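## Task

The orange pad sits level in its recess. Pull the palette knife out of the cup and, gripping only its handle, use the knife by itself to pry the orange pad up at the notch. Then place the orange pad lying flat on the bench. The cup must not tip over, and neither the pad nor the knife may drop more than 4 cm.

## Robot and tools

Robot: two arms on a table, left_arm carrying a left hand and right_arm a right hand (mirror images). Bases: left_arm at (+0.021, +0.398, 0) m, right_arm at (+0.028, -0.495, 0) m. Cameras: cam_head_left and cam_head_right on a fixed bar behind the arms, cam_left_wrist and cam_right_wrist on the hands, all 672x504.

Frames. Scene frame: origin at table-top height midway between the arms, +x out over the table, +y toward left_arm, +z up. Reported positions (m), quaternions (wxyz) and velocities use this frame. Commanded offsets instead use the current Hand target's own axes. Hand point axes (right hand): +z along straight fingers toward the tips, +y out of the palm face, +x across the palm away from the thumb (on the left hand +x points toward the thumb). The palm face is at y = -0.062; straight fingertips reach about 0.139 m past knuckles at z = -0.017. A rigid mast near the wrist on the palm side can strike objects.

The 48-number row (all values in [-1, 1]; both arms always included): left_arm dx, dy, dz, rx, ry, rz; then 16 left hand motor goals; left current_limit, speed; then the same 24 for right_arm. Pose numbers are offsets from that arm's Hand target at the start of the action/move, along the Hand target's axes; 1.0 = 0.6 m or 180 degrees; rx, ry, rz form a single rotation vector. Each row of an action counts from the same start, not the previous row. Six zeros re-request the current Hand target. Hand motor numbers are absolute goals, not offsets; 0 is a real goal, so to keep a hand unchanged, echo its hand_goal, hand_current_limit and hand_speed. Motor order: index_mcp, index_abd, index_pip, index_dip, middle_mcp, middle_abd, middle_pip, middle_dip, ring_mcp, ring_abd, ring_pip, ring_dip, thumb_cmc, thumb_axl, thumb_mcp, thumb_ipl. Lowering _mcp, _pip, _dip toward -1 curls a finger (straight near +0.75, +0.58, +0.70); _abd is straight at 0; thumb_cmc toward -1 brings the thumb in front of the palm (straight +0.71); thumb_axl rolls it (straight +0.68); thumb_mcp (+0.23) and thumb_ipl (+0.17) bend it. current_limit maps -1..+1 to 0..550 mA (floor 11 mA); speed sets set-point rate as (speed+1)/2 of 8.5 rad/s. Starting values +0.4 and -0.6; they persist until rewritten.

Tools.
execute_actions(actions, cameras): actions is a list of actions, each up to 15 rows, one row per 1/30 s step; a short action repeats its last row. Empty list returns state plus images. cameras: list of names, ["all"] or [].
move(target, speed, blend, stop_force, zero, blocking, cameras): straight-line path of each hand point to target, one row or up to 15 rows, every row an offset from the same starting Hand targets. speed in m/s, 0.002 to 3.6 (default 0.25), rotation capped at twice that in rad/s. blend in m rounds corners of a list (0 = stop at each). stop_force in N, 3 to 120, ends an arm's path when its wrist sensor feels that much resistance; unreliable while the hand rotates; omit it when backing off a surface. zero (default true) re-zeroes the sensor before the move. blocking=false returns early (not allowed with stop_force). Paths ignore obstacles and the other arm.
wait(seconds 0 to 10, cameras): let the scene run holding commands.
stop(cameras): brakes a running move.
zoom_image(camera, region [x0, y0, x1, y1] in pixels, max 504x504): enlarges part of the latest image of that camera.
zero_wrist_force(arm: left_arm or right_arm): tares the wrist sensor.
finished_scene(scene): ends the current scene, giving its number; irreversible.

Results: Hand target (last commanded pose after clipping, base for next offsets), end_effector_position/quat, velocities (omitted when joints are still), joint positions and torques, Wrist force/torque in the flange axes plus the peak since last shown, and per motor hand_goal, hand_measured, hand_current_ma, hand_state (moving, goal, blocked, overload). A move adds a "move:" line: done (within 3 mm and 2 degrees), off_target, moving, held or fault, with limits=paced (pose clipped) or limits=held (steps withheld). Hand points often stop short; resend the gap as an offset.

Cautions. Orientation commands are clipped to 32 degrees from the measured one per step. Arms are stiff: aiming past a solid contact can trigger a stop; roughly 150 N outside force or a joint's torque limit (24.9 N m on wrist joints, 133 on others) halts the arm for 10 s. Approach contacts slowly. Avoid paths near an arm's own base and keep the arms apart; a clearance check may hold commands. Motors drawing 495 mA or more for 5 s shut down; hot motors (85 °C) brake the arm. Do not tip the cup, drop the knife or part more than 4 cm, release moving parts, slam, or leave anything off the table. Objects may occasionally get nudged.

Each tool is called after "Emit:" by a JSON object that holds its "name" and its "arguments".

## Session

Emit:
{"name": "execute_actions", "arguments": {"actions": []}}

Scene clock: 0.00 s.
left_arm: end_effector_position=(+0.4229, +0.4996, +0.2300) hand_goal=(+0.754, +0.000, +0.576, +0.696, +0.754, +0.000, +0.576, +0.696, +0.754, +0.000, +0.576, +0.696, +0.714, +0.678, +0.226, +0.168) hand_measured=(+0.754, +0.000, +0.576, +0.696, +0.754, +0.000, +0.576, +0.696, +0.754, +0.000, +0.576, +0.696, +0.714, +0.678, +0.226, +0.168) hand_current_ma=(+0, +0, +0, +0, +0, +0, +0, +0, +0, +0, +0, +0, +0, +0, +0, +0) hand_state=(goal, goal, goal, goal, goal, goal, goal, goal, goal, goal, goal, goal, goal, goal, goal, goal) hand_current_limit=0.40 hand_speed=-0.60 end_effector_quat_wxyz=(+0.000, -0.021, +1.000, +0.000) | right_arm: end_effector_position=(+0.4283, -0.6042, +0.2300) hand_goal=(+0.754, +0.000, +0.576, +0.696, +0.754, +0.000, +0.576, +0.696, +0.754, +0.000, +0.576, +0.696, +0.714, +0.678, +0.226, +0.168) hand_measured=(+0.754, +0.000, +0.576, +0.696, +0.754, +0.000, +0.576, +0.696, +0.754, +0.000, +0.576, +0.696, +0.714, +0.678, +0.226, +0.168) hand_current_ma=(+0, +0, +0, +0, +0, +0, +0, +0, +0, +0, +0, +0, +0, +0, +0, +0) hand_state=(goal, goal, goal, goal, goal, goal, goal, goal, goal, goal, goal, goal, goal, goal, goal, goal) hand_current_limit=0.40 hand_speed=-0.60 end_effector_quat_wxyz=(+0.000, +1.000, -0.030, +0.000)
Joint positions: left_arm=[3.458 -1.419 -2.042 -1.252 1.571 -1.255] | right_arm=[-0.316 -1.723 2.042 -1.89 -1.571 1.255]
Joint velocities: within noise
Joint torques (N m): no reading
Motor temperatures (°C): left_arm=[37 30 33 34 46 47] | right_arm=[28 28 31 38 37 39]
Wrist force (N): no reading
Wrist torque (N m): no reading
Wrist force, peak (N): no reading
Hand target: left_arm +0.4229, +0.4996, +0.2300; +0.000, -0.021, +1.000, +0.000 | right_arm +0.4283, -0.6042, +0.2300; +0.000, +1.000, -0.030, +0.000

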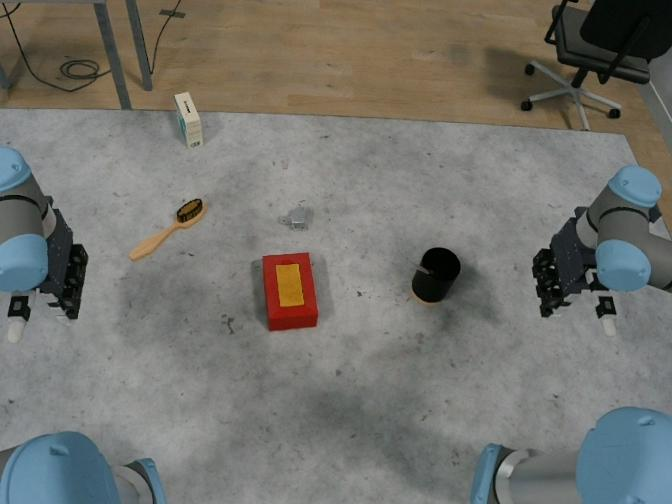

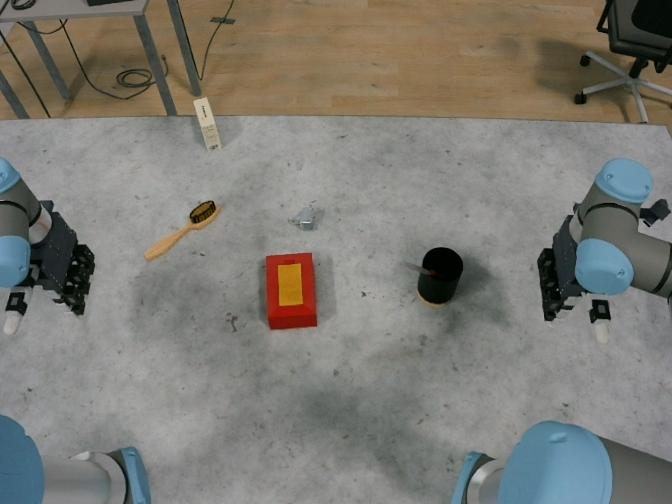

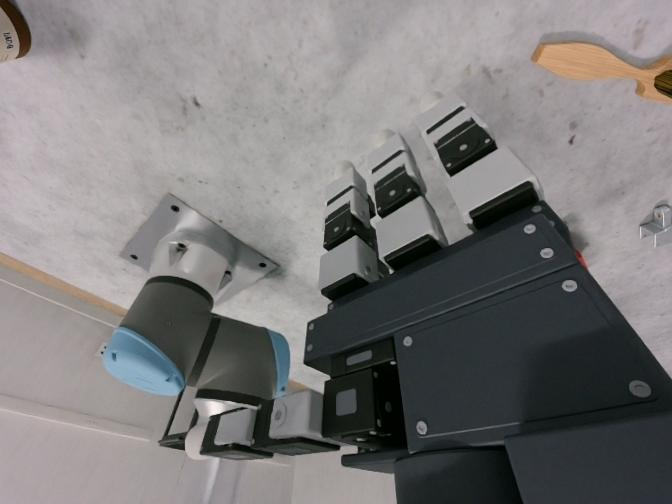

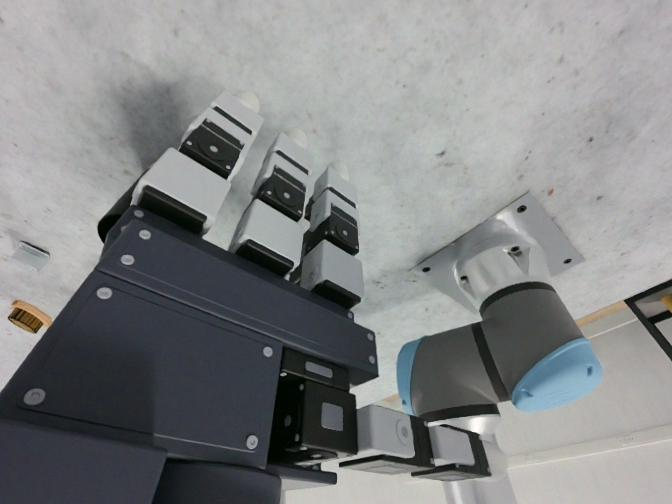

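Emit:
{"name": "zoom_image", "arguments": {"camera": "cam_head_left", "region": [380, 220, 500, 320]}}

Emit:
{"name": "zoom_image", "arguments": {"camera": "cam_head_right", "region": [380, 220, 500, 320]}}

Emit:
{"name": "zoom_image", "arguments": {"camera": "cam_head_left", "region": [240, 240, 340, 340]}}

Emit:
{"name": "zoom_image", "arguments": {"camera": "cam_head_right", "region": [240, 240, 340, 340]}}

Scaled by 4.200 from the camera's 672x504 image, which has a finer 960x720 frame.

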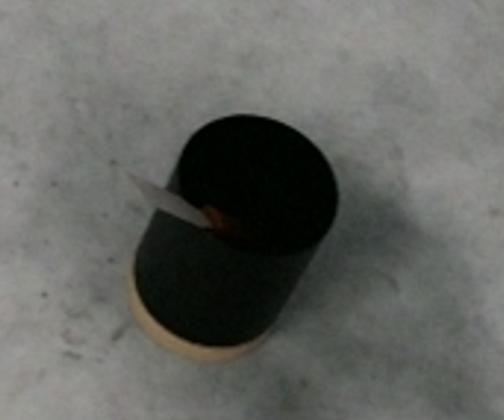

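Scaled by 4.200 from the camera's 672x504 image, which has a finer 960x720 frame.

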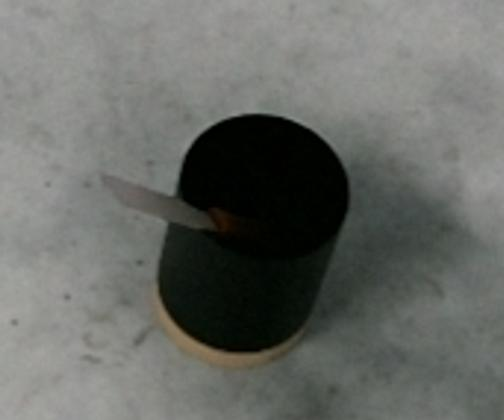

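Scaled by 5.040 from the camera's 672x504 image, which has a finer 960x720 frame.

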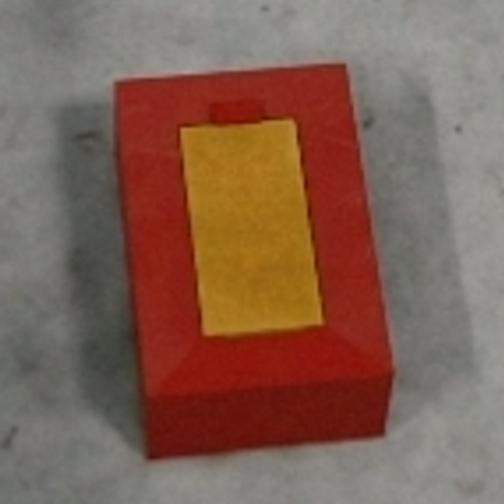

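Scaled by 5.040 from the camera's 672x504 image, which has a finer 960x720 frame.

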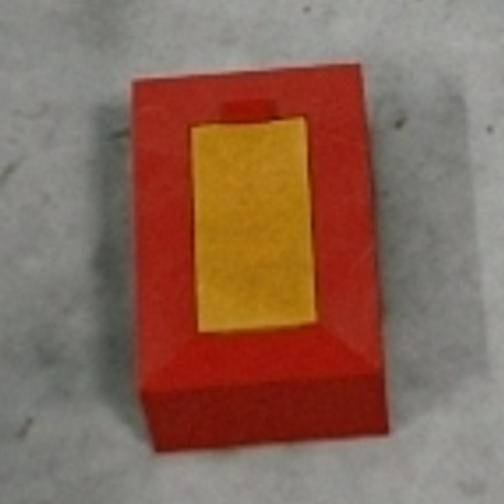

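Emit:
{"name": "move", "arguments": {"target": [-0.458,-0.5313,-0.0333,0,0,0,0.754,0,0.576,0.696,0.754,0,0.576,0.696,0.754,0,0.576,0.696,0.714,0.678,0.226,0.168,0.4,-0.6,0,0,0,0,0,0,0.754,0,0.576,0.696,0.754,0,0.576,0.696,0.754,0,0.576,0.696,0.714,0.678,0.226,0.168,0.4,-0.6], "cameras": ["cam_left_wrist"]}}

Scene clock: 226.10 s.
left_arm: end_effector_position=(+0.7108, +0.1926, +0.2500) hand_goal=(+0.754, +0.000, +0.576, +0.696, +0.754, +0.000, +0.576, +0.696, +0.754, +0.000, +0.576, +0.696, +0.714, +0.678, +0.226, +0.168) hand_measured=(+0.754, +0.000, +0.576, +0.696, +0.754, +0.000, +0.576, +0.696, +0.754, +0.000, +0.576, +0.696, +0.714, +0.678, +0.224, +0.168) hand_current_ma=(-1, +0, +1, +0, -1, +0, +1, +0, -1, +0, +1, +0, +0, -1, -4, +0) hand_state=(goal, goal, goal, goal, goal, goal, goal, goal, goal, goal, goal, goal, goal, goal, goal, goal) hand_current_limit=0.40 hand_speed=-0.60 end_effector_quat_wxyz=(+0.000, -0.021, +1.000, +0.000) | right_arm: end_effector_position=(+0.4283, -0.6042, +0.2300) hand_goal=(+0.754, +0.000, +0.576, +0.696, +0.754, +0.000, +0.576, +0.696, +0.754, +0.000, +0.576, +0.696, +0.714, +0.678, +0.226, +0.168) hand_measured=(+0.754, +0.000, +0.576, +0.696, +0.754, +0.000, +0.576, +0.696, +0.754, +0.000, +0.576, +0.696, +0.714, +0.678, +0.224, +0.168) hand_current_ma=(+0, +0, +0, +0, +0, +0, +0, +0, +0, +0, +0, +0, +0, +0, +0, +0) hand_state=(goal, goal, goal, goal, goal, goal, goal, goal, goal, goal, goal, goal, goal, goal, goal, goal) hand_current_limit=0.40 hand_speed=-0.60 end_effector_quat_wxyz=(+0.000, +1.000, -0.030, +0.000)
Joint positions: left_arm=[2.89 -2.257 -0.915 -1.541 1.571 -1.823] | right_arm=[-0.316 -1.723 2.042 -1.89 -1.571 1.255]
Joint torques (N m): left_arm=[-8.68 40.55 36.88 0.91 2 -1.24] | right_arm=[0.56 -15.32 -20.87 -2.57 -0.14 -0.07]
Wrist force (N): left_arm=[0.0 0.0 0.0] | right_arm=[-0.3 0.0 -0.1]
Wrist torque (N m): left_arm=[0.01 0.00 0.13] | right_arm=[0.00 0.04 -0.02]
Wrist force, peak (N): left_arm=[-0.3 -1.5 0.3] | right_arm=[-0.3 0.0 -0.3]
Hand target: left_arm +0.7108, +0.1926, +0.2500; +0.000, -0.021, +1.000, +0.000 | right_arm +0.4283, -0.6042, +0.2300; +0.000, +1.000, -0.030, +0.000
Off the commanded pose: left_arm 0.000 m, 0 deg | right_arm 0.000 m, 0 deg.
move: done
camera_calibration:
cam_left_wrist: T_world_to_cam=[[0.7775, -0.628722, -0.0142604, -0.456527], [-0.429951, -0.547968, 0.717546, 0.187518], [-0.458951, -0.551761, -0.696365, 0.736604], [0, 0, 0, 1]] pos_world=[0.773638, 0.222155, 0.371882]
Images, in order (width x height): cam_left_wrist 672x504.

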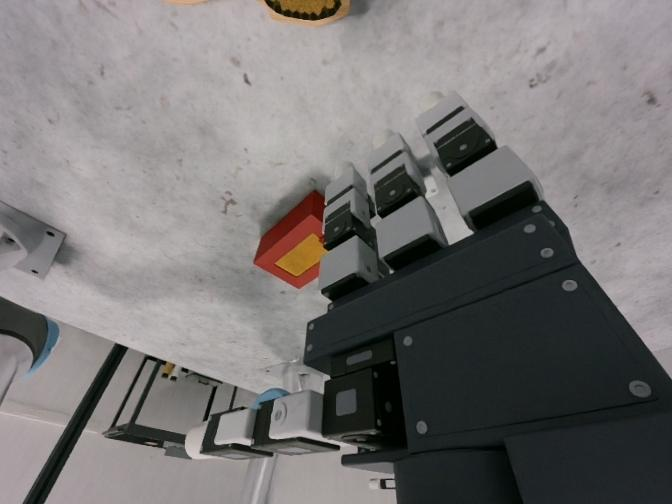

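Emit:
{"name": "move", "arguments": {"target": [[0,0,0,0,0,0,0.754,0,0.576,0.696,0.754,0,0.576,0.696,0.754,0,0.576,0.696,0.714,0.678,0.226,0.168,0.4,-0.6,0.437,-0.2833,-0.1167,0,0,0,0.754,0,0.576,0.696,0.754,0,0.576,0.696,0.754,0,0.576,0.696,0.714,0.678,0.226,0.168,0.4,-0.6],[0,0,0,0,0,0,0.754,0,0.576,0.696,0.754,0,0.576,0.696,0.754,0,0.576,0.696,0.714,0.678,0.226,0.168,0.4,-0.6,0.3693,-0.5764,-0.0733,0,0,0,0.754,0,0.576,0.696,0.754,0,0.576,0.696,0.754,0,0.576,0.696,0.714,0.678,0.226,0.168,0.4,-0.6]], "blend": [0.05, 0], "cameras": ["cam_right_wrist", "cam_head_left"]}}

Emit:
{"name": "zoom_image", "arguments": {"camera": "cam_right_wrist", "region": [400, 60, 620, 280]}}

Scene clock: 264.40 s.
left_arm: end_effector_position=(+0.7108, +0.1926, +0.2500) hand_goal=(+0.754, +0.000, +0.576, +0.696, +0.754, +0.000, +0.576, +0.696, +0.754, +0.000, +0.576, +0.696, +0.714, +0.678, +0.226, +0.168) hand_measured=(+0.754, +0.000, +0.576, +0.696, +0.754, +0.000, +0.576, +0.696, +0.754, +0.000, +0.576, +0.696, +0.714, +0.678, +0.224, +0.168) hand_current_ma=(-1, +0, +1, +0, -1, +0, +1, +0, -1, +0, +1, +0, +0, -1, -4, +0) hand_state=(goal, goal, goal, goal, goal, goal, goal, goal, goal, goal, goal, goal, goal, goal, goal, goal) hand_current_limit=0.40 hand_speed=-0.60 end_effector_quat_wxyz=(+0.000, -0.021, +1.000, +0.000) | right_arm: end_effector_position=(+0.6699, -0.2721, +0.2740) hand_goal=(+0.754, +0.000, +0.576, +0.696, +0.754, +0.000, +0.576, +0.696, +0.754, +0.000, +0.576, +0.696, +0.714, +0.678, +0.226, +0.168) hand_measured=(+0.754, +0.000, +0.576, +0.696, +0.754, +0.000, +0.576, +0.696, +0.754, +0.000, +0.576, +0.696, +0.714, +0.678, +0.224, +0.168) hand_current_ma=(+0, +0, +0, +0, +0, +0, +0, +0, +0, +0, +0, +0, +0, +0, +0, +0) hand_state=(goal, goal, goal, goal, goal, goal, goal, goal, goal, goal, goal, goal, goal, goal, goal, goal) hand_current_limit=0.40 hand_speed=-0.60 end_effector_quat_wxyz=(+0.000, +1.000, -0.030, +0.000)
Joint positions: left_arm=[2.89 -2.257 -0.914 -1.541 1.571 -1.823] | right_arm=[0.307 -0.991 1.027 -1.608 -1.571 1.877]
Joint torques (N m): left_arm=[-8.33 40.66 37.47 0.99 1.99 -1.18] | right_arm=[6.3 -41.08 -30.77 0.73 -2.85 2.37]
Wrist force (N): left_arm=[0.0 0.0 0.0] | right_arm=[0.1 0.1 -0.3]
Wrist torque (N m): left_arm=[0.01 0.00 0.14] | right_arm=[0.04 -0.01 -0.06]
Wrist force, peak (N): left_arm=[0.5 -0.2 0.2] | right_arm=[-0.5 -1.5 0.1]
Hand target: left_arm +0.7108, +0.1926, +0.2500; +0.000, -0.021, +1.000, +0.000 | right_arm +0.6699, -0.2720, +0.2740; +0.000, +1.000, -0.030, +0.000
Off the commanded pose: left_arm 0.000 m, 0 deg | right_arm 0.000 m, 0 deg.
move: done
camera_calibration:
cam_right_wrist: T_world_to_cam=[[-0.79961, -0.599918, -0.0268668, 0.408463], [-0.433959, 0.546326, 0.716385, 0.198555], [-0.415094, 0.584488, -0.697188, 0.756536], [0, 0, 0, 1]] pos_world=[0.726809, -0.305618, 0.39618]
Images, in order (width x height): cam_head_left 672x504, cam_right_wrist 672x504.

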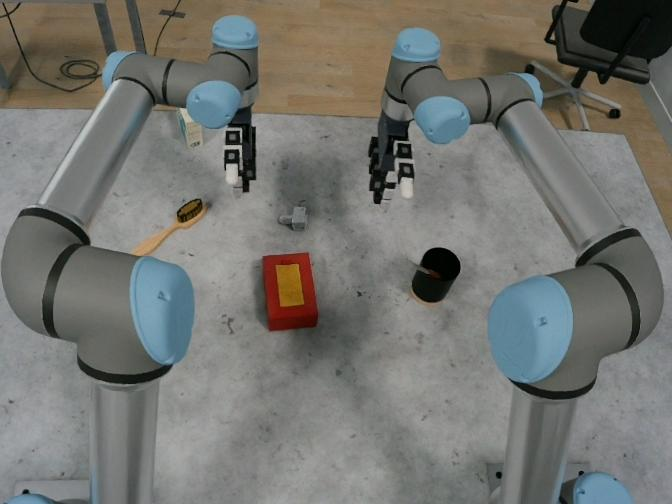

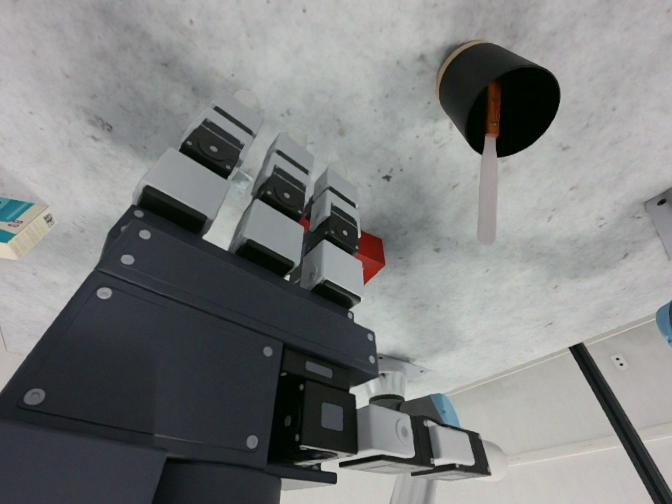

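Scaled by 2.291 from the camera's 672x504 image, which has a finer 960x720 frame.

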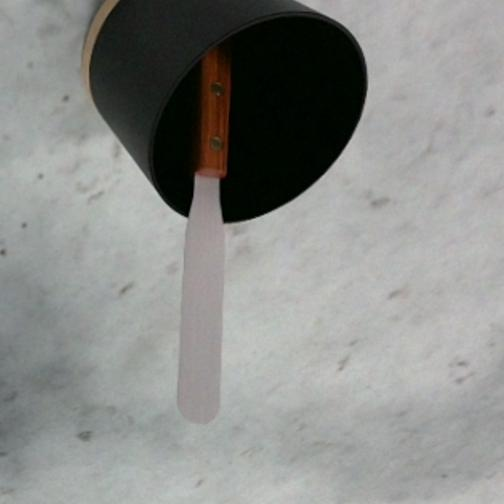

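Emit:
{"name": "zoom_image", "arguments": {"camera": "cam_right_wrist", "region": [450, 60, 550, 160]}}

Emit:
{"name": "zoom_image", "arguments": {"camera": "cam_right_wrist", "region": [450, 130, 540, 260]}}

Emit:
{"name": "zoom_image", "arguments": {"camera": "cam_head_left", "region": [400, 240, 470, 310]}}

Scaled by 5.040 from the camera's 672x504 image, which has a finer 960x720 frame.

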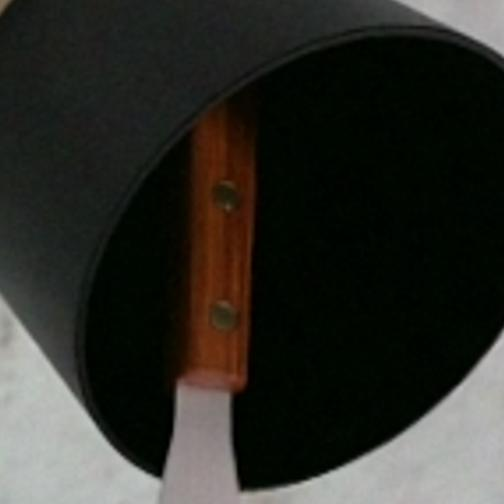

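Scaled by 3.877 from the camera's 672x504 image, which has a finer 960x720 frame.

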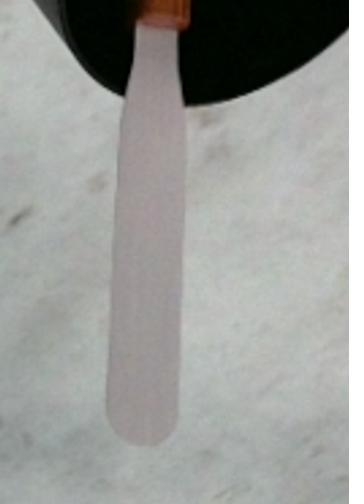

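Scaled by 7.200 from the camera's 672x504 image, which has a finer 960x720 frame.

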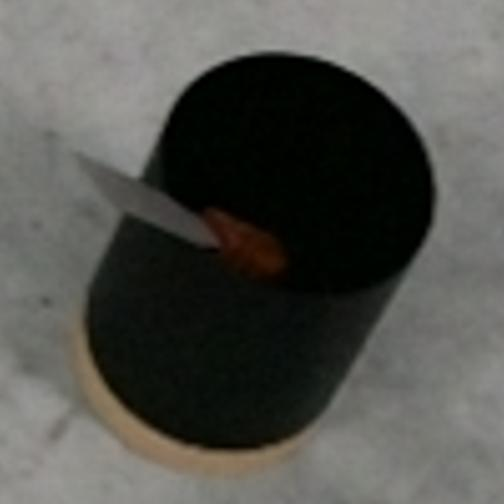

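Emit:
{"name": "execute_actions", "arguments": {"actions": [], "cameras": ["cam_head_left", "cam_head_right"]}}

Emit:
{"name": "zoom_image", "arguments": {"camera": "cam_head_right", "region": [400, 240, 470, 310]}}

Emit:
{"name": "zoom_image", "arguments": {"camera": "cam_head_left", "region": [405, 255, 445, 285]}}

Emit:
{"name": "zoom_image", "arguments": {"camera": "cam_head_right", "region": [400, 255, 440, 285]}}

Scene clock: 319.70 s.
left_arm: end_effector_position=(+0.7108, +0.1926, +0.2500) hand_goal=(+0.754, +0.000, +0.576, +0.696, +0.754, +0.000, +0.576, +0.696, +0.754, +0.000, +0.576, +0.696, +0.714, +0.678, +0.226, +0.168) hand_measured=(+0.754, +0.000, +0.576, +0.696, +0.754, +0.000, +0.576, +0.696, +0.754, +0.000, +0.576, +0.696, +0.714, +0.678, +0.224, +0.168) hand_current_ma=(-1, +0, +1, +0, -1, +0, +1, +0, -1, +0, +1, +0, +0, -1, -4, +0) hand_state=(goal, goal, goal, goal, goal, goal, goal, goal, goal, goal, goal, goal, goal, goal, goal, goal) hand_current_limit=0.40 hand_speed=-0.60 end_effector_quat_wxyz=(+0.000, -0.021, +1.000, +0.000) | right_arm: end_effector_position=(+0.6699, -0.2720, +0.2740) hand_goal=(+0.754, +0.000, +0.576, +0.696, +0.754, +0.000, +0.576, +0.696, +0.754, +0.000, +0.576, +0.696, +0.714, +0.678, +0.226, +0.168) hand_measured=(+0.754, +0.000, +0.576, +0.696, +0.754, +0.000, +0.576, +0.696, +0.754, +0.000, +0.576, +0.696, +0.714, +0.678, +0.224, +0.168) hand_current_ma=(+0, +0, +0, +0, +0, +0, +0, +0, +0, +0, +0, +0, +0, +0, +0, +0) hand_state=(goal, goal, goal, goal, goal, goal, goal, goal, goal, goal, goal, goal, goal, goal, goal, goal) hand_current_limit=0.40 hand_speed=-0.60 end_effector_quat_wxyz=(+0.000, +1.000, -0.030, +0.000)
Joint positions: left_arm=[2.89 -2.257 -0.914 -1.541 1.571 -1.823] | right_arm=[0.307 -0.991 1.027 -1.607 -1.571 1.877]
Joint velocities: within noise
Joint torques (N m): left_arm=[-8.28 40.01 37.43 1.02 1.86 -1.25] | right_arm=[6.09 -42.49 -31.19 0.44 -2.92 2.41]
Motor temperatures (°C): left_arm=[36 30 32 34 45 46] | right_arm=[28 28 30 37 37 39]
Wrist force (N): left_arm=[0.2 0.0 0.1] | right_arm=[0.0 0.1 -0.1]
Wrist torque (N m): left_arm=[0.00 -0.02 0.15] | right_arm=[0.02 0.00 -0.07]
Wrist force, peak (N): left_arm=[0.5 0.1 0.0] | right_arm=[-0.3 0.5 -0.1]
Hand target: left_arm +0.7108, +0.1926, +0.2500; +0.000, -0.021, +1.000, +0.000 | right_arm +0.6699, -0.2720, +0.2740; +0.000, +1.000, -0.030, +0.000
Off the commanded pose: left_arm 0.000 m, 0 deg | right_arm 0.000 m, 0 deg.
Images, in order (width x height): cam_head_left 672x504, cam_head_right 672x504.

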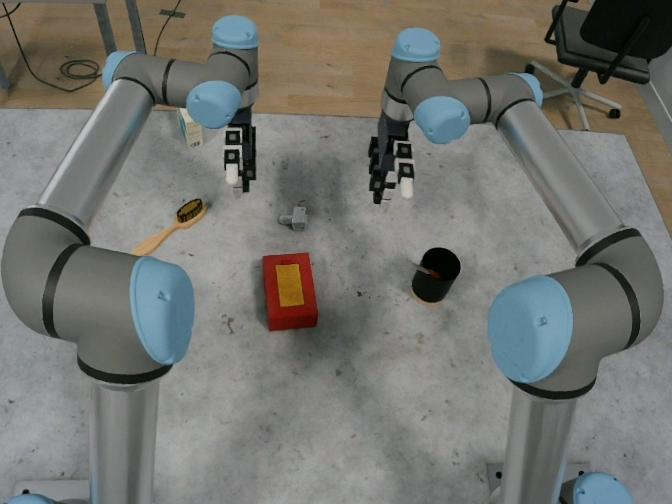

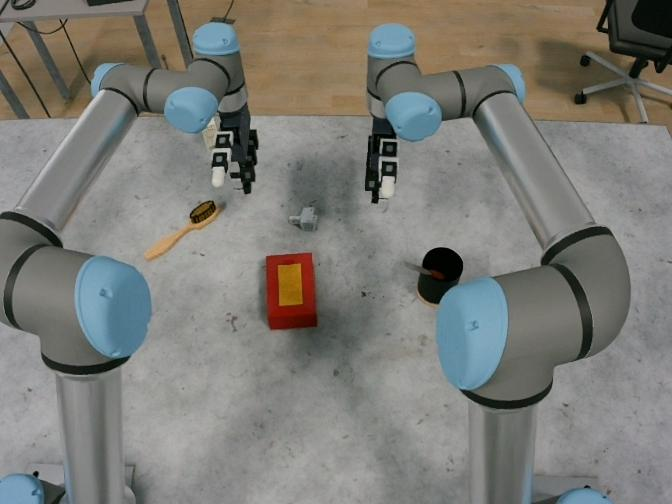

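Scaled by 7.200 from the camera's 672x504 image, which has a finer 960x720 frame.

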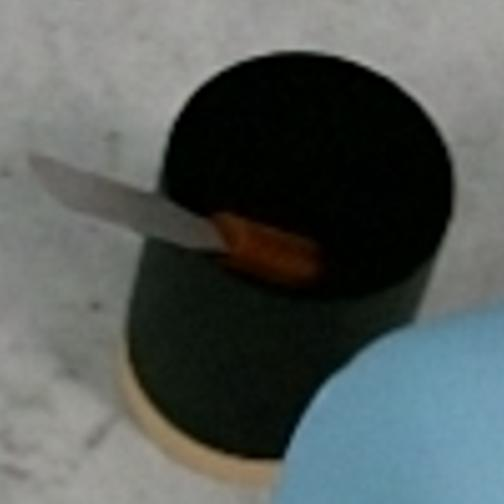

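Scaled by 12.600 from the camera's 672x504 image, which has a finer 960x720 frame.

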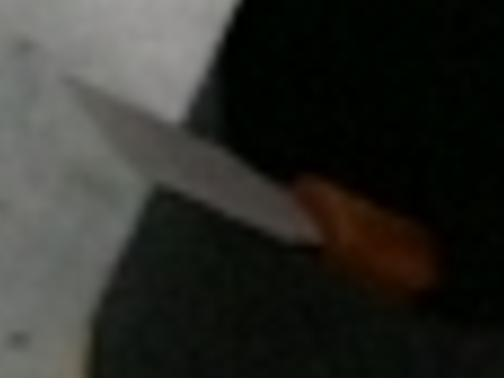

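Scaled by 12.600 from the camera's 672x504 image, which has a finer 960x720 frame.

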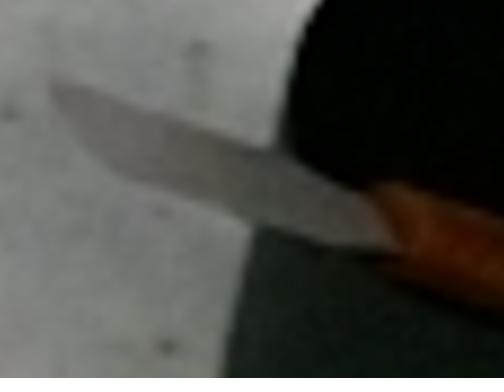

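Emit:
{"name": "move", "arguments": {"target": [[0,0,0,0,0,0,0.754,0,0.576,0.696,0.754,0,0.576,0.696,0.754,0,0.576,0.696,0.714,0.678,0.226,0.168,0.4,-0.6,-0.1868,0.2248,-0.2433,0,0,0,-0.205,0,0.5766,0.6957,-0.205,0,0.5766,0.6957,-0.068,0,0.5766,0.6957,-0.571,0.677,-0.112,0.492,0.4,-0.6],[0,0,0,0,0,0,0.754,0,0.576,0.696,0.754,0,0.576,0.696,0.754,0,0.576,0.696,0.714,0.678,0.226,0.168,0.4,-0.6,-0.494,0.1098,-0.0767,0.3288,0.1406,-0.6222,-0.205,0,0.5766,0.6957,-0.205,0,0.5766,0.6957,-0.068,0,0.5766,0.6957,-0.571,0.677,-0.112,0.492,0.4,-0.6],[0,0,0,0,0,0,0.754,0,0.576,0.696,0.754,0,0.576,0.696,0.754,0,0.576,0.696,0.714,0.678,0.226,0.168,0.4,-0.6,-0.4963,0.0638,0.2093,0.3288,0.1406,-0.6222,-0.205,0,0.5766,0.6957,-0.205,0,0.5766,0.6957,-0.068,0,0.5766,0.6957,-0.571,0.677,-0.112,0.492,0.4,-0.6]], "blend": [0.03, 0, 0], "cameras": ["cam_right_wrist", "cam_head_left", "cam_head_right"]}}

Scene clock: 729.10 s.
left_arm: end_effector_position=(+0.7108, +0.1926, +0.2500) hand_goal=(+0.754, +0.000, +0.576, +0.696, +0.754, +0.000, +0.576, +0.696, +0.754, +0.000, +0.576, +0.696, +0.714, +0.678, +0.226, +0.168) hand_measured=(+0.754, +0.000, +0.576, +0.696, +0.754, +0.000, +0.576, +0.696, +0.754, +0.000, +0.576, +0.696, +0.714, +0.678, +0.224, +0.168) hand_current_ma=(-1, +0, +1, +0, -1, +0, +1, +0, -1, +0, +1, +0, +0, -1, -4, +0) hand_state=(goal, goal, goal, goal, goal, goal, goal, goal, goal, goal, goal, goal, goal, goal, goal, goal) hand_current_limit=0.40 hand_speed=-0.60 end_effector_quat_wxyz=(+0.000, -0.021, +1.000, +0.000) | right_arm: end_effector_position=(+0.3703, -0.2927, +0.1484) hand_goal=(-0.204, +0.000, +0.576, +0.696, -0.204, +0.000, +0.576, +0.696, -0.068, +0.000, +0.576, +0.696, -0.570, +0.678, -0.112, +0.492) hand_measured=(-0.194, +0.002, +0.576, +0.696, -0.194, +0.000, +0.576, +0.696, -0.058, +0.000, +0.576, +0.696, -0.566, +0.678, -0.114, +0.490) hand_current_ma=(+2, +0, +0, +0, +2, +0, +0, +0, +2, +0, +0, +0, +0, +0, +0, +0) hand_state=(goal, goal, goal, goal, goal, goal, goal, goal, goal, goal, goal, goal, goal, goal, goal, goal) hand_current_limit=0.40 hand_speed=-0.60 end_effector_quat_wxyz=(-0.408, +0.452, +0.770, +0.189)
Joint positions: left_arm=[2.89 -2.257 -0.914 -1.541 1.571 -1.823] | right_arm=[-0.258 -1.712 2.248 -1.284 -1.064 -1.051]
Joint torques (N m): left_arm=[-8.6 40.14 37.04 1.22 1.9 -1.14] | right_arm=[6.5 -5.3 -8.26 -3.16 3.49 2.18]
Wrist force (N): left_arm=[0.1 0.0 0.2] | right_arm=[1.5 -0.1 0.5]
Wrist torque (N m): left_arm=[0.01 -0.01 0.15] | right_arm=[0.10 0.03 0.26]
Wrist force, peak (N): left_arm=[0.4 0.1 0.3] | right_arm=[2.4 -0.3 -0.7]
Hand target: left_arm +0.7108, +0.1926, +0.2500; +0.000, -0.021, +1.000, +0.000 | right_arm +0.3704, -0.2927, +0.1484; -0.408, +0.452, +0.770, +0.189
Off the commanded pose: left_arm 0.000 m, 0 deg | right_arm 0.000 m, 0 deg.
move: done
camera_calibration:
cam_right_wrist: T_world_to_cam=[[0.733875, -0.059673, -0.676659, -0.160136], [0.00597462, -0.995528, 0.0942732, -0.352131], [-0.679259, -0.0732275, -0.730236, 0.466998], [0, 0, 0, 1]] pos_world=[0.436836, -0.325916, 0.265858]
Images, in order (width x height): cam_head_left 672x504, cam_head_right 672x504, cam_right_wrist 672x504.

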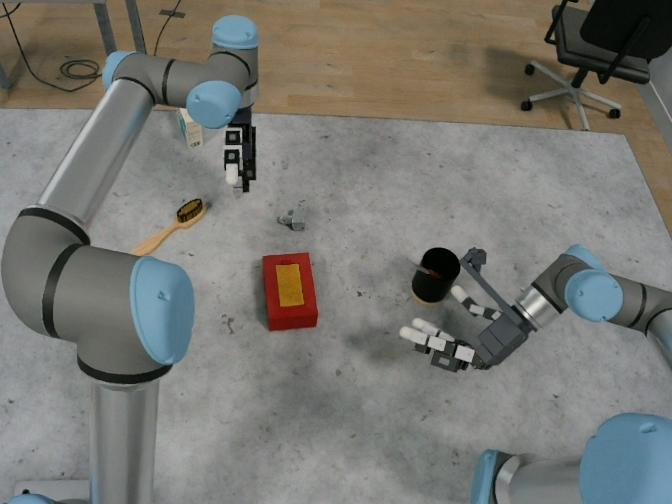

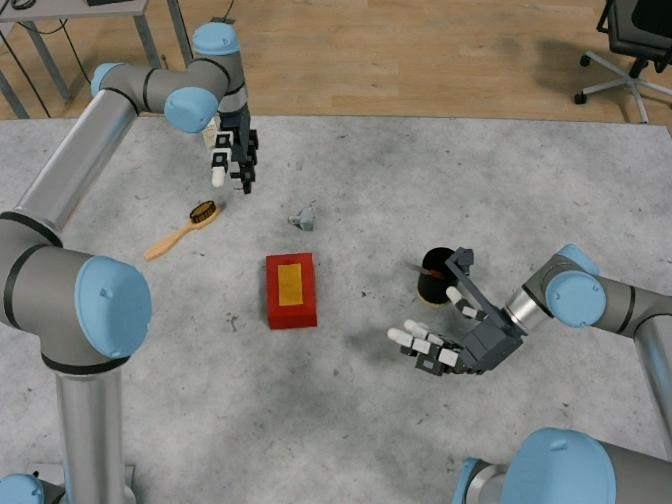

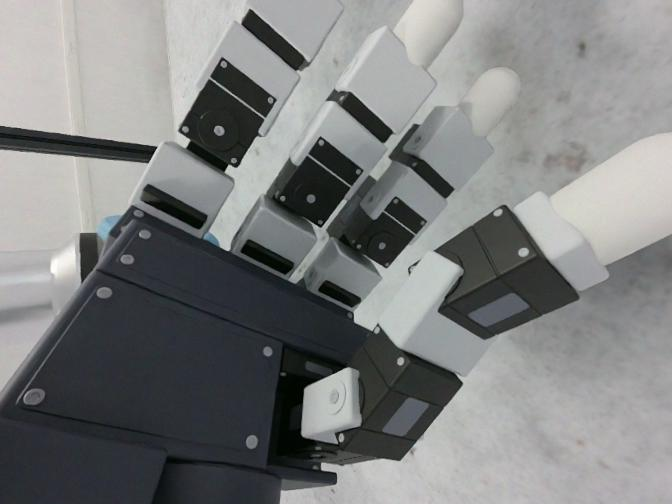

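Emit:
{"name": "move", "arguments": {"target": [0,0,0,0,0,0,0.754,0,0.576,0.696,0.754,0,0.576,0.696,0.754,0,0.576,0.696,0.714,0.678,0.226,0.168,0.4,-0.6,0,0.1,-0.0225,0,0,0,-0.205,0,0.5766,0.6957,-0.205,0,0.5766,0.6957,-0.068,0,0.5766,0.6957,-0.571,0.677,-0.112,0.492,0.4,-0.6], "speed": 0.1, "cameras": ["cam_right_wrist", "cam_head_left", "cam_head_right"]}}

Emit:
{"name": "zoom_image", "arguments": {"camera": "cam_head_left", "region": [380, 230, 500, 330]}}

Emit:
{"name": "zoom_image", "arguments": {"camera": "cam_head_right", "region": [380, 230, 500, 330]}}

Scene clock: 785.13 s.
left_arm: end_effector_position=(+0.7108, +0.1926, +0.2500) hand_goal=(+0.754, +0.000, +0.576, +0.696, +0.754, +0.000, +0.576, +0.696, +0.754, +0.000, +0.576, +0.696, +0.714, +0.678, +0.226, +0.168) hand_measured=(+0.754, +0.000, +0.576, +0.696, +0.754, +0.000, +0.576, +0.696, +0.754, +0.000, +0.576, +0.696, +0.714, +0.678, +0.224, +0.168) hand_current_ma=(-1, +0, +1, +0, -1, +0, +1, +0, -1, +0, +1, +0, +0, -1, -4, +0) hand_state=(goal, goal, goal, goal, goal, goal, goal, goal, goal, goal, goal, goal, goal, goal, goal, goal) hand_current_limit=0.40 hand_speed=-0.60 end_effector_quat_wxyz=(+0.000, -0.021, +1.000, +0.000) | right_arm: end_effector_position=(+0.4275, -0.2704, +0.1517) hand_goal=(-0.204, +0.000, +0.576, +0.696, -0.204, +0.000, +0.576, +0.696, -0.068, +0.000, +0.576, +0.696, -0.570, +0.678, -0.112, +0.492) hand_measured=(-0.194, +0.002, +0.576, +0.696, -0.194, +0.000, +0.576, +0.696, -0.058, +0.000, +0.576, +0.696, -0.566, +0.678, -0.114, +0.490) hand_current_ma=(+2, +0, +0, +0, +2, +0, +0, +0, +2, +0, +0, +0, +0, +0, +0, +0) hand_state=(goal, goal, goal, goal, goal, goal, goal, goal, goal, goal, goal, goal, goal, goal, goal, goal) hand_current_limit=0.40 hand_speed=-0.60 end_effector_quat_wxyz=(-0.408, +0.452, +0.770, +0.189)
Joint positions: left_arm=[2.89 -2.257 -0.914 -1.541 1.571 -1.823] | right_arm=[-0.16 -1.566 2.114 -1.336 -0.994 -0.972]
Joint torques (N m): left_arm=[-8.58 40.8 37.52 1.26 1.88 -1.13] | right_arm=[5.95 -13.6 -26.25 -3.61 3.83 2.24]
Wrist force (N): left_arm=[0.3 -0.1 0.0] | right_arm=[1.4 0.0 0.3]
Wrist torque (N m): left_arm=[0.01 -0.04 0.16] | right_arm=[0.13 0.04 0.25]
Wrist force, peak (N): left_arm=[0.4 0.1 0.1] | right_arm=[1.6 0.7 0.1]
Hand target: left_arm +0.7108, +0.1926, +0.2500; +0.000, -0.021, +1.000, +0.000 | right_arm +0.4276, -0.2704, +0.1517; -0.408, +0.452, +0.770, +0.189
Off the commanded pose: left_arm 0.000 m, 0 deg | right_arm 0.000 m, 0 deg.
move: done
camera_calibration:
cam_right_wrist: T_world_to_cam=[[0.733875, -0.059673, -0.676659, -0.19855], [0.00597462, -0.995528, 0.0942732, -0.330584], [-0.679259, -0.0732275, -0.730236, 0.509894], [0, 0, 0, 1]] pos_world=[0.494036, -0.303616, 0.269158]
Images, in order (width x height): cam_head_left 672x504, cam_head_right 672x504, cam_right_wrist 672x504.

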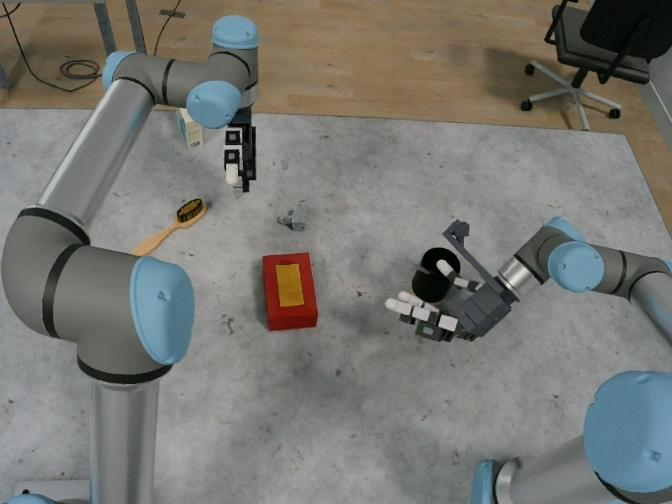

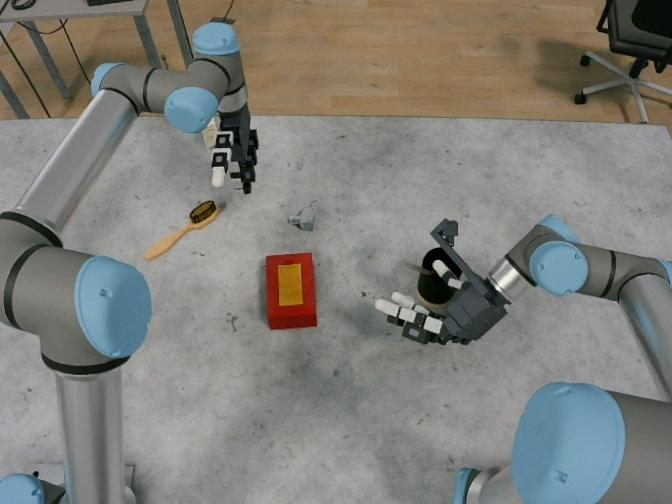

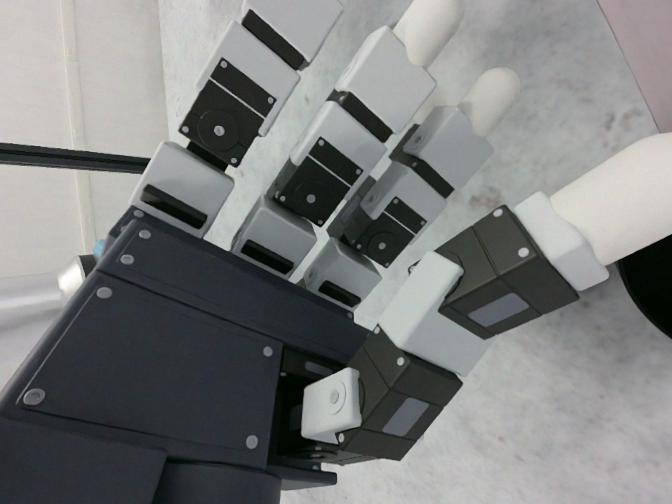

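Scaled by 4.200 from the camera's 672x504 image, which has a finer 960x720 frame.

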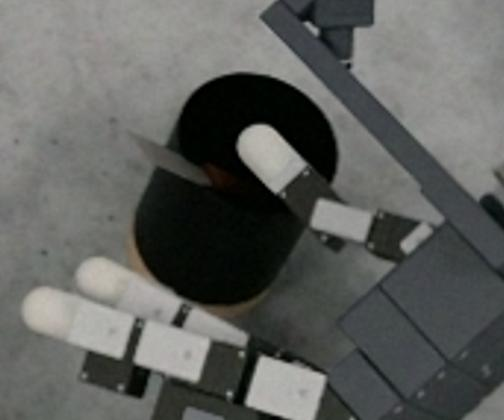

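Scaled by 4.200 from the camera's 672x504 image, which has a finer 960x720 frame.

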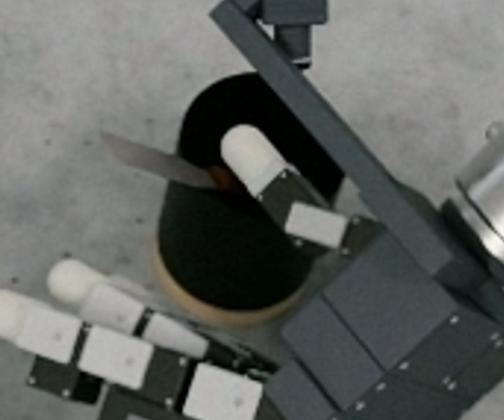

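Emit:
{"name": "move", "arguments": {"target": [0,0,0,0,0,0,0.754,0,0.576,0.696,0.754,0,0.576,0.696,0.754,0,0.576,0.696,0.714,0.678,0.226,0.168,0.4,-0.6,0,0.055,0.0167,0,0,0,-0.205,0,0.5766,0.6957,-0.205,0,0.5766,0.6957,-0.068,0,0.5766,0.6957,-0.571,0.677,-0.112,0.492,0.4,-0.6], "speed": 0.08, "cameras": ["cam_right_wrist", "cam_head_left", "cam_head_right"]}}

Emit:
{"name": "zoom_image", "arguments": {"camera": "cam_head_left", "region": [380, 230, 500, 330]}}

Emit:
{"name": "zoom_image", "arguments": {"camera": "cam_head_right", "region": [380, 230, 500, 330]}}

Emit:
{"name": "zoom_image", "arguments": {"camera": "cam_right_wrist", "region": [420, 0, 672, 252]}}

Scene clock: 859.60 s.
left_arm: end_effector_position=(+0.7108, +0.1926, +0.2500) hand_goal=(+0.754, +0.000, +0.576, +0.696, +0.754, +0.000, +0.576, +0.696, +0.754, +0.000, +0.576, +0.696, +0.714, +0.678, +0.226, +0.168) hand_measured=(+0.754, +0.000, +0.576, +0.696, +0.754, +0.000, +0.576, +0.696, +0.754, +0.000, +0.576, +0.696, +0.714, +0.678, +0.224, +0.168) hand_current_ma=(-1, +0, +1, +0, -1, +0, +1, +0, -1, +0, +1, +0, +0, -1, -4, +0) hand_state=(goal, goal, goal, goal, goal, goal, goal, goal, goal, goal, goal, goal, goal, goal, goal, goal) hand_current_limit=0.40 hand_speed=-0.60 end_effector_quat_wxyz=(+0.000, -0.021, +1.000, +0.000) | right_arm: end_effector_position=(+0.4510, -0.2467, +0.1432) hand_goal=(-0.204, +0.000, +0.576, +0.696, -0.204, +0.000, +0.576, +0.696, -0.068, +0.000, +0.576, +0.696, -0.570, +0.678, -0.112, +0.492) hand_measured=(-0.194, +0.002, +0.576, +0.696, -0.194, +0.000, +0.576, +0.696, -0.058, +0.000, +0.576, +0.696, -0.566, +0.678, -0.114, +0.490) hand_current_ma=(+2, +0, +0, +0, +2, +0, +0, +0, +2, +0, +0, +0, +0, +0, +0, +0) hand_state=(goal, goal, goal, goal, goal, goal, goal, goal, goal, goal, goal, goal, goal, goal, goal, goal) hand_current_limit=0.40 hand_speed=-0.60 end_effector_quat_wxyz=(-0.408, +0.452, +0.770, +0.189)
Joint positions: left_arm=[2.89 -2.257 -0.914 -1.541 1.571 -1.823] | right_arm=[-0.095 -1.493 2.069 -1.397 -0.949 -0.914]
Joint torques (N m): left_arm=[-8.91 40.22 37.39 1.34 1.93 -1.1] | right_arm=[6.71 -16.69 -26.12 -3.74 3.75 1.98]
Wrist force (N): left_arm=[0.2 0.0 -0.2] | right_arm=[1.5 -0.1 0.3]
Wrist torque (N m): left_arm=[0.04 -0.03 0.15] | right_arm=[0.11 0.03 0.25]
Wrist force, peak (N): left_arm=[0.4 -0.1 0.2] | right_arm=[1.6 0.1 0.4]
Hand target: left_arm +0.7108, +0.1926, +0.2500; +0.000, -0.021, +1.000, +0.000 | right_arm +0.4511, -0.2466, +0.1432; -0.408, +0.452, +0.770, +0.189
Off the commanded pose: left_arm 0.000 m, 0 deg | right_arm 0.000 m, 0 deg.
move: done
camera_calibration:
cam_right_wrist: T_world_to_cam=[[0.733875, -0.059673, -0.676659, -0.220134], [0.00597462, -0.995528, 0.0942732, -0.306329], [-0.679259, -0.0732275, -0.730236, 0.521385], [0, 0, 0, 1]] pos_world=[0.517536, -0.279916, 0.260658]
Images, in order (width x height): cam_head_left 672x504, cam_head_right 672x504, cam_right_wrist 672x504.

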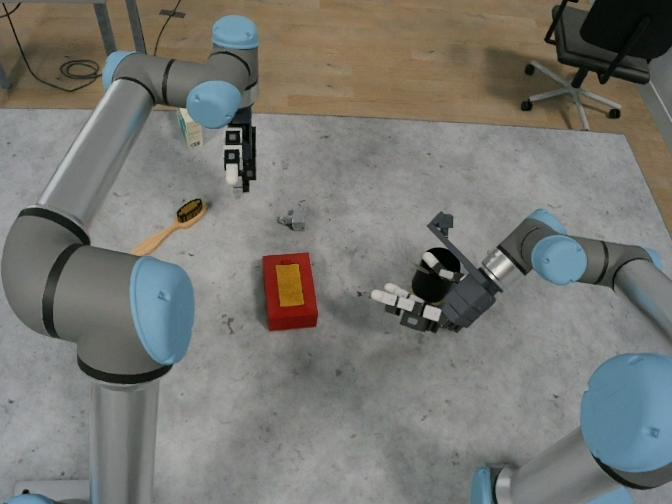

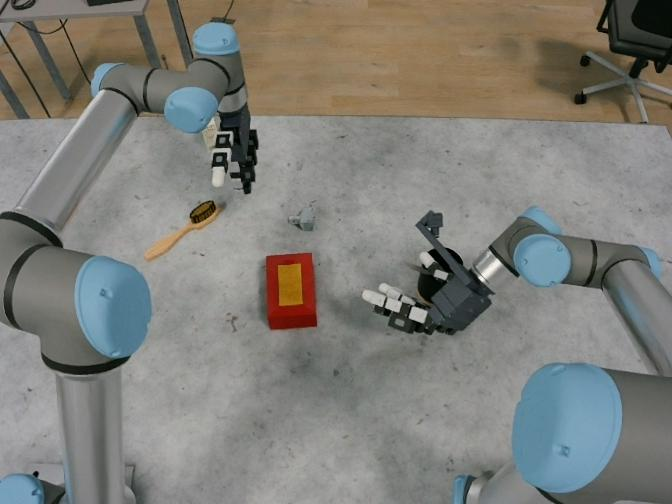

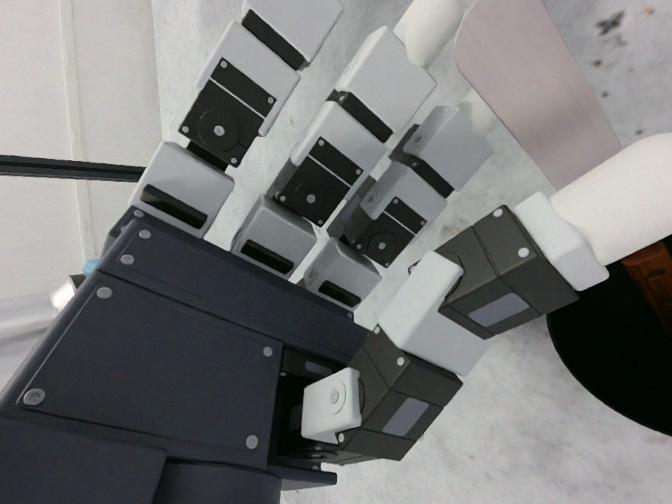

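Scaled by 4.200 from the camera's 672x504 image, which has a finer 960x720 frame.

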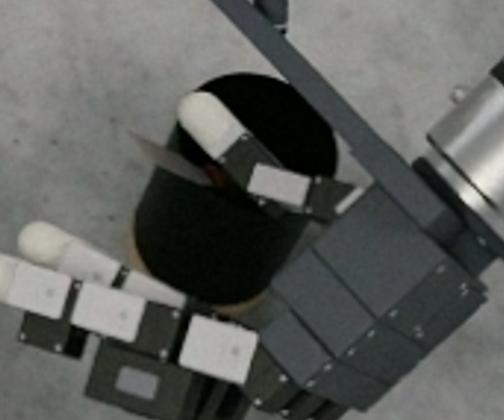

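Scaled by 4.200 from the camera's 672x504 image, which has a finer 960x720 frame.

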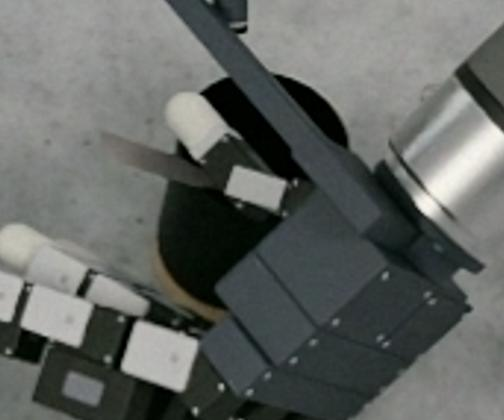

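Scaled by 2.000 from the camera's 672x504 image, which has a finer 960x720 frame.

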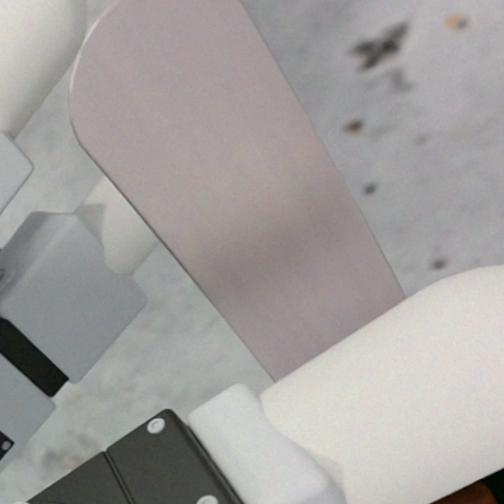

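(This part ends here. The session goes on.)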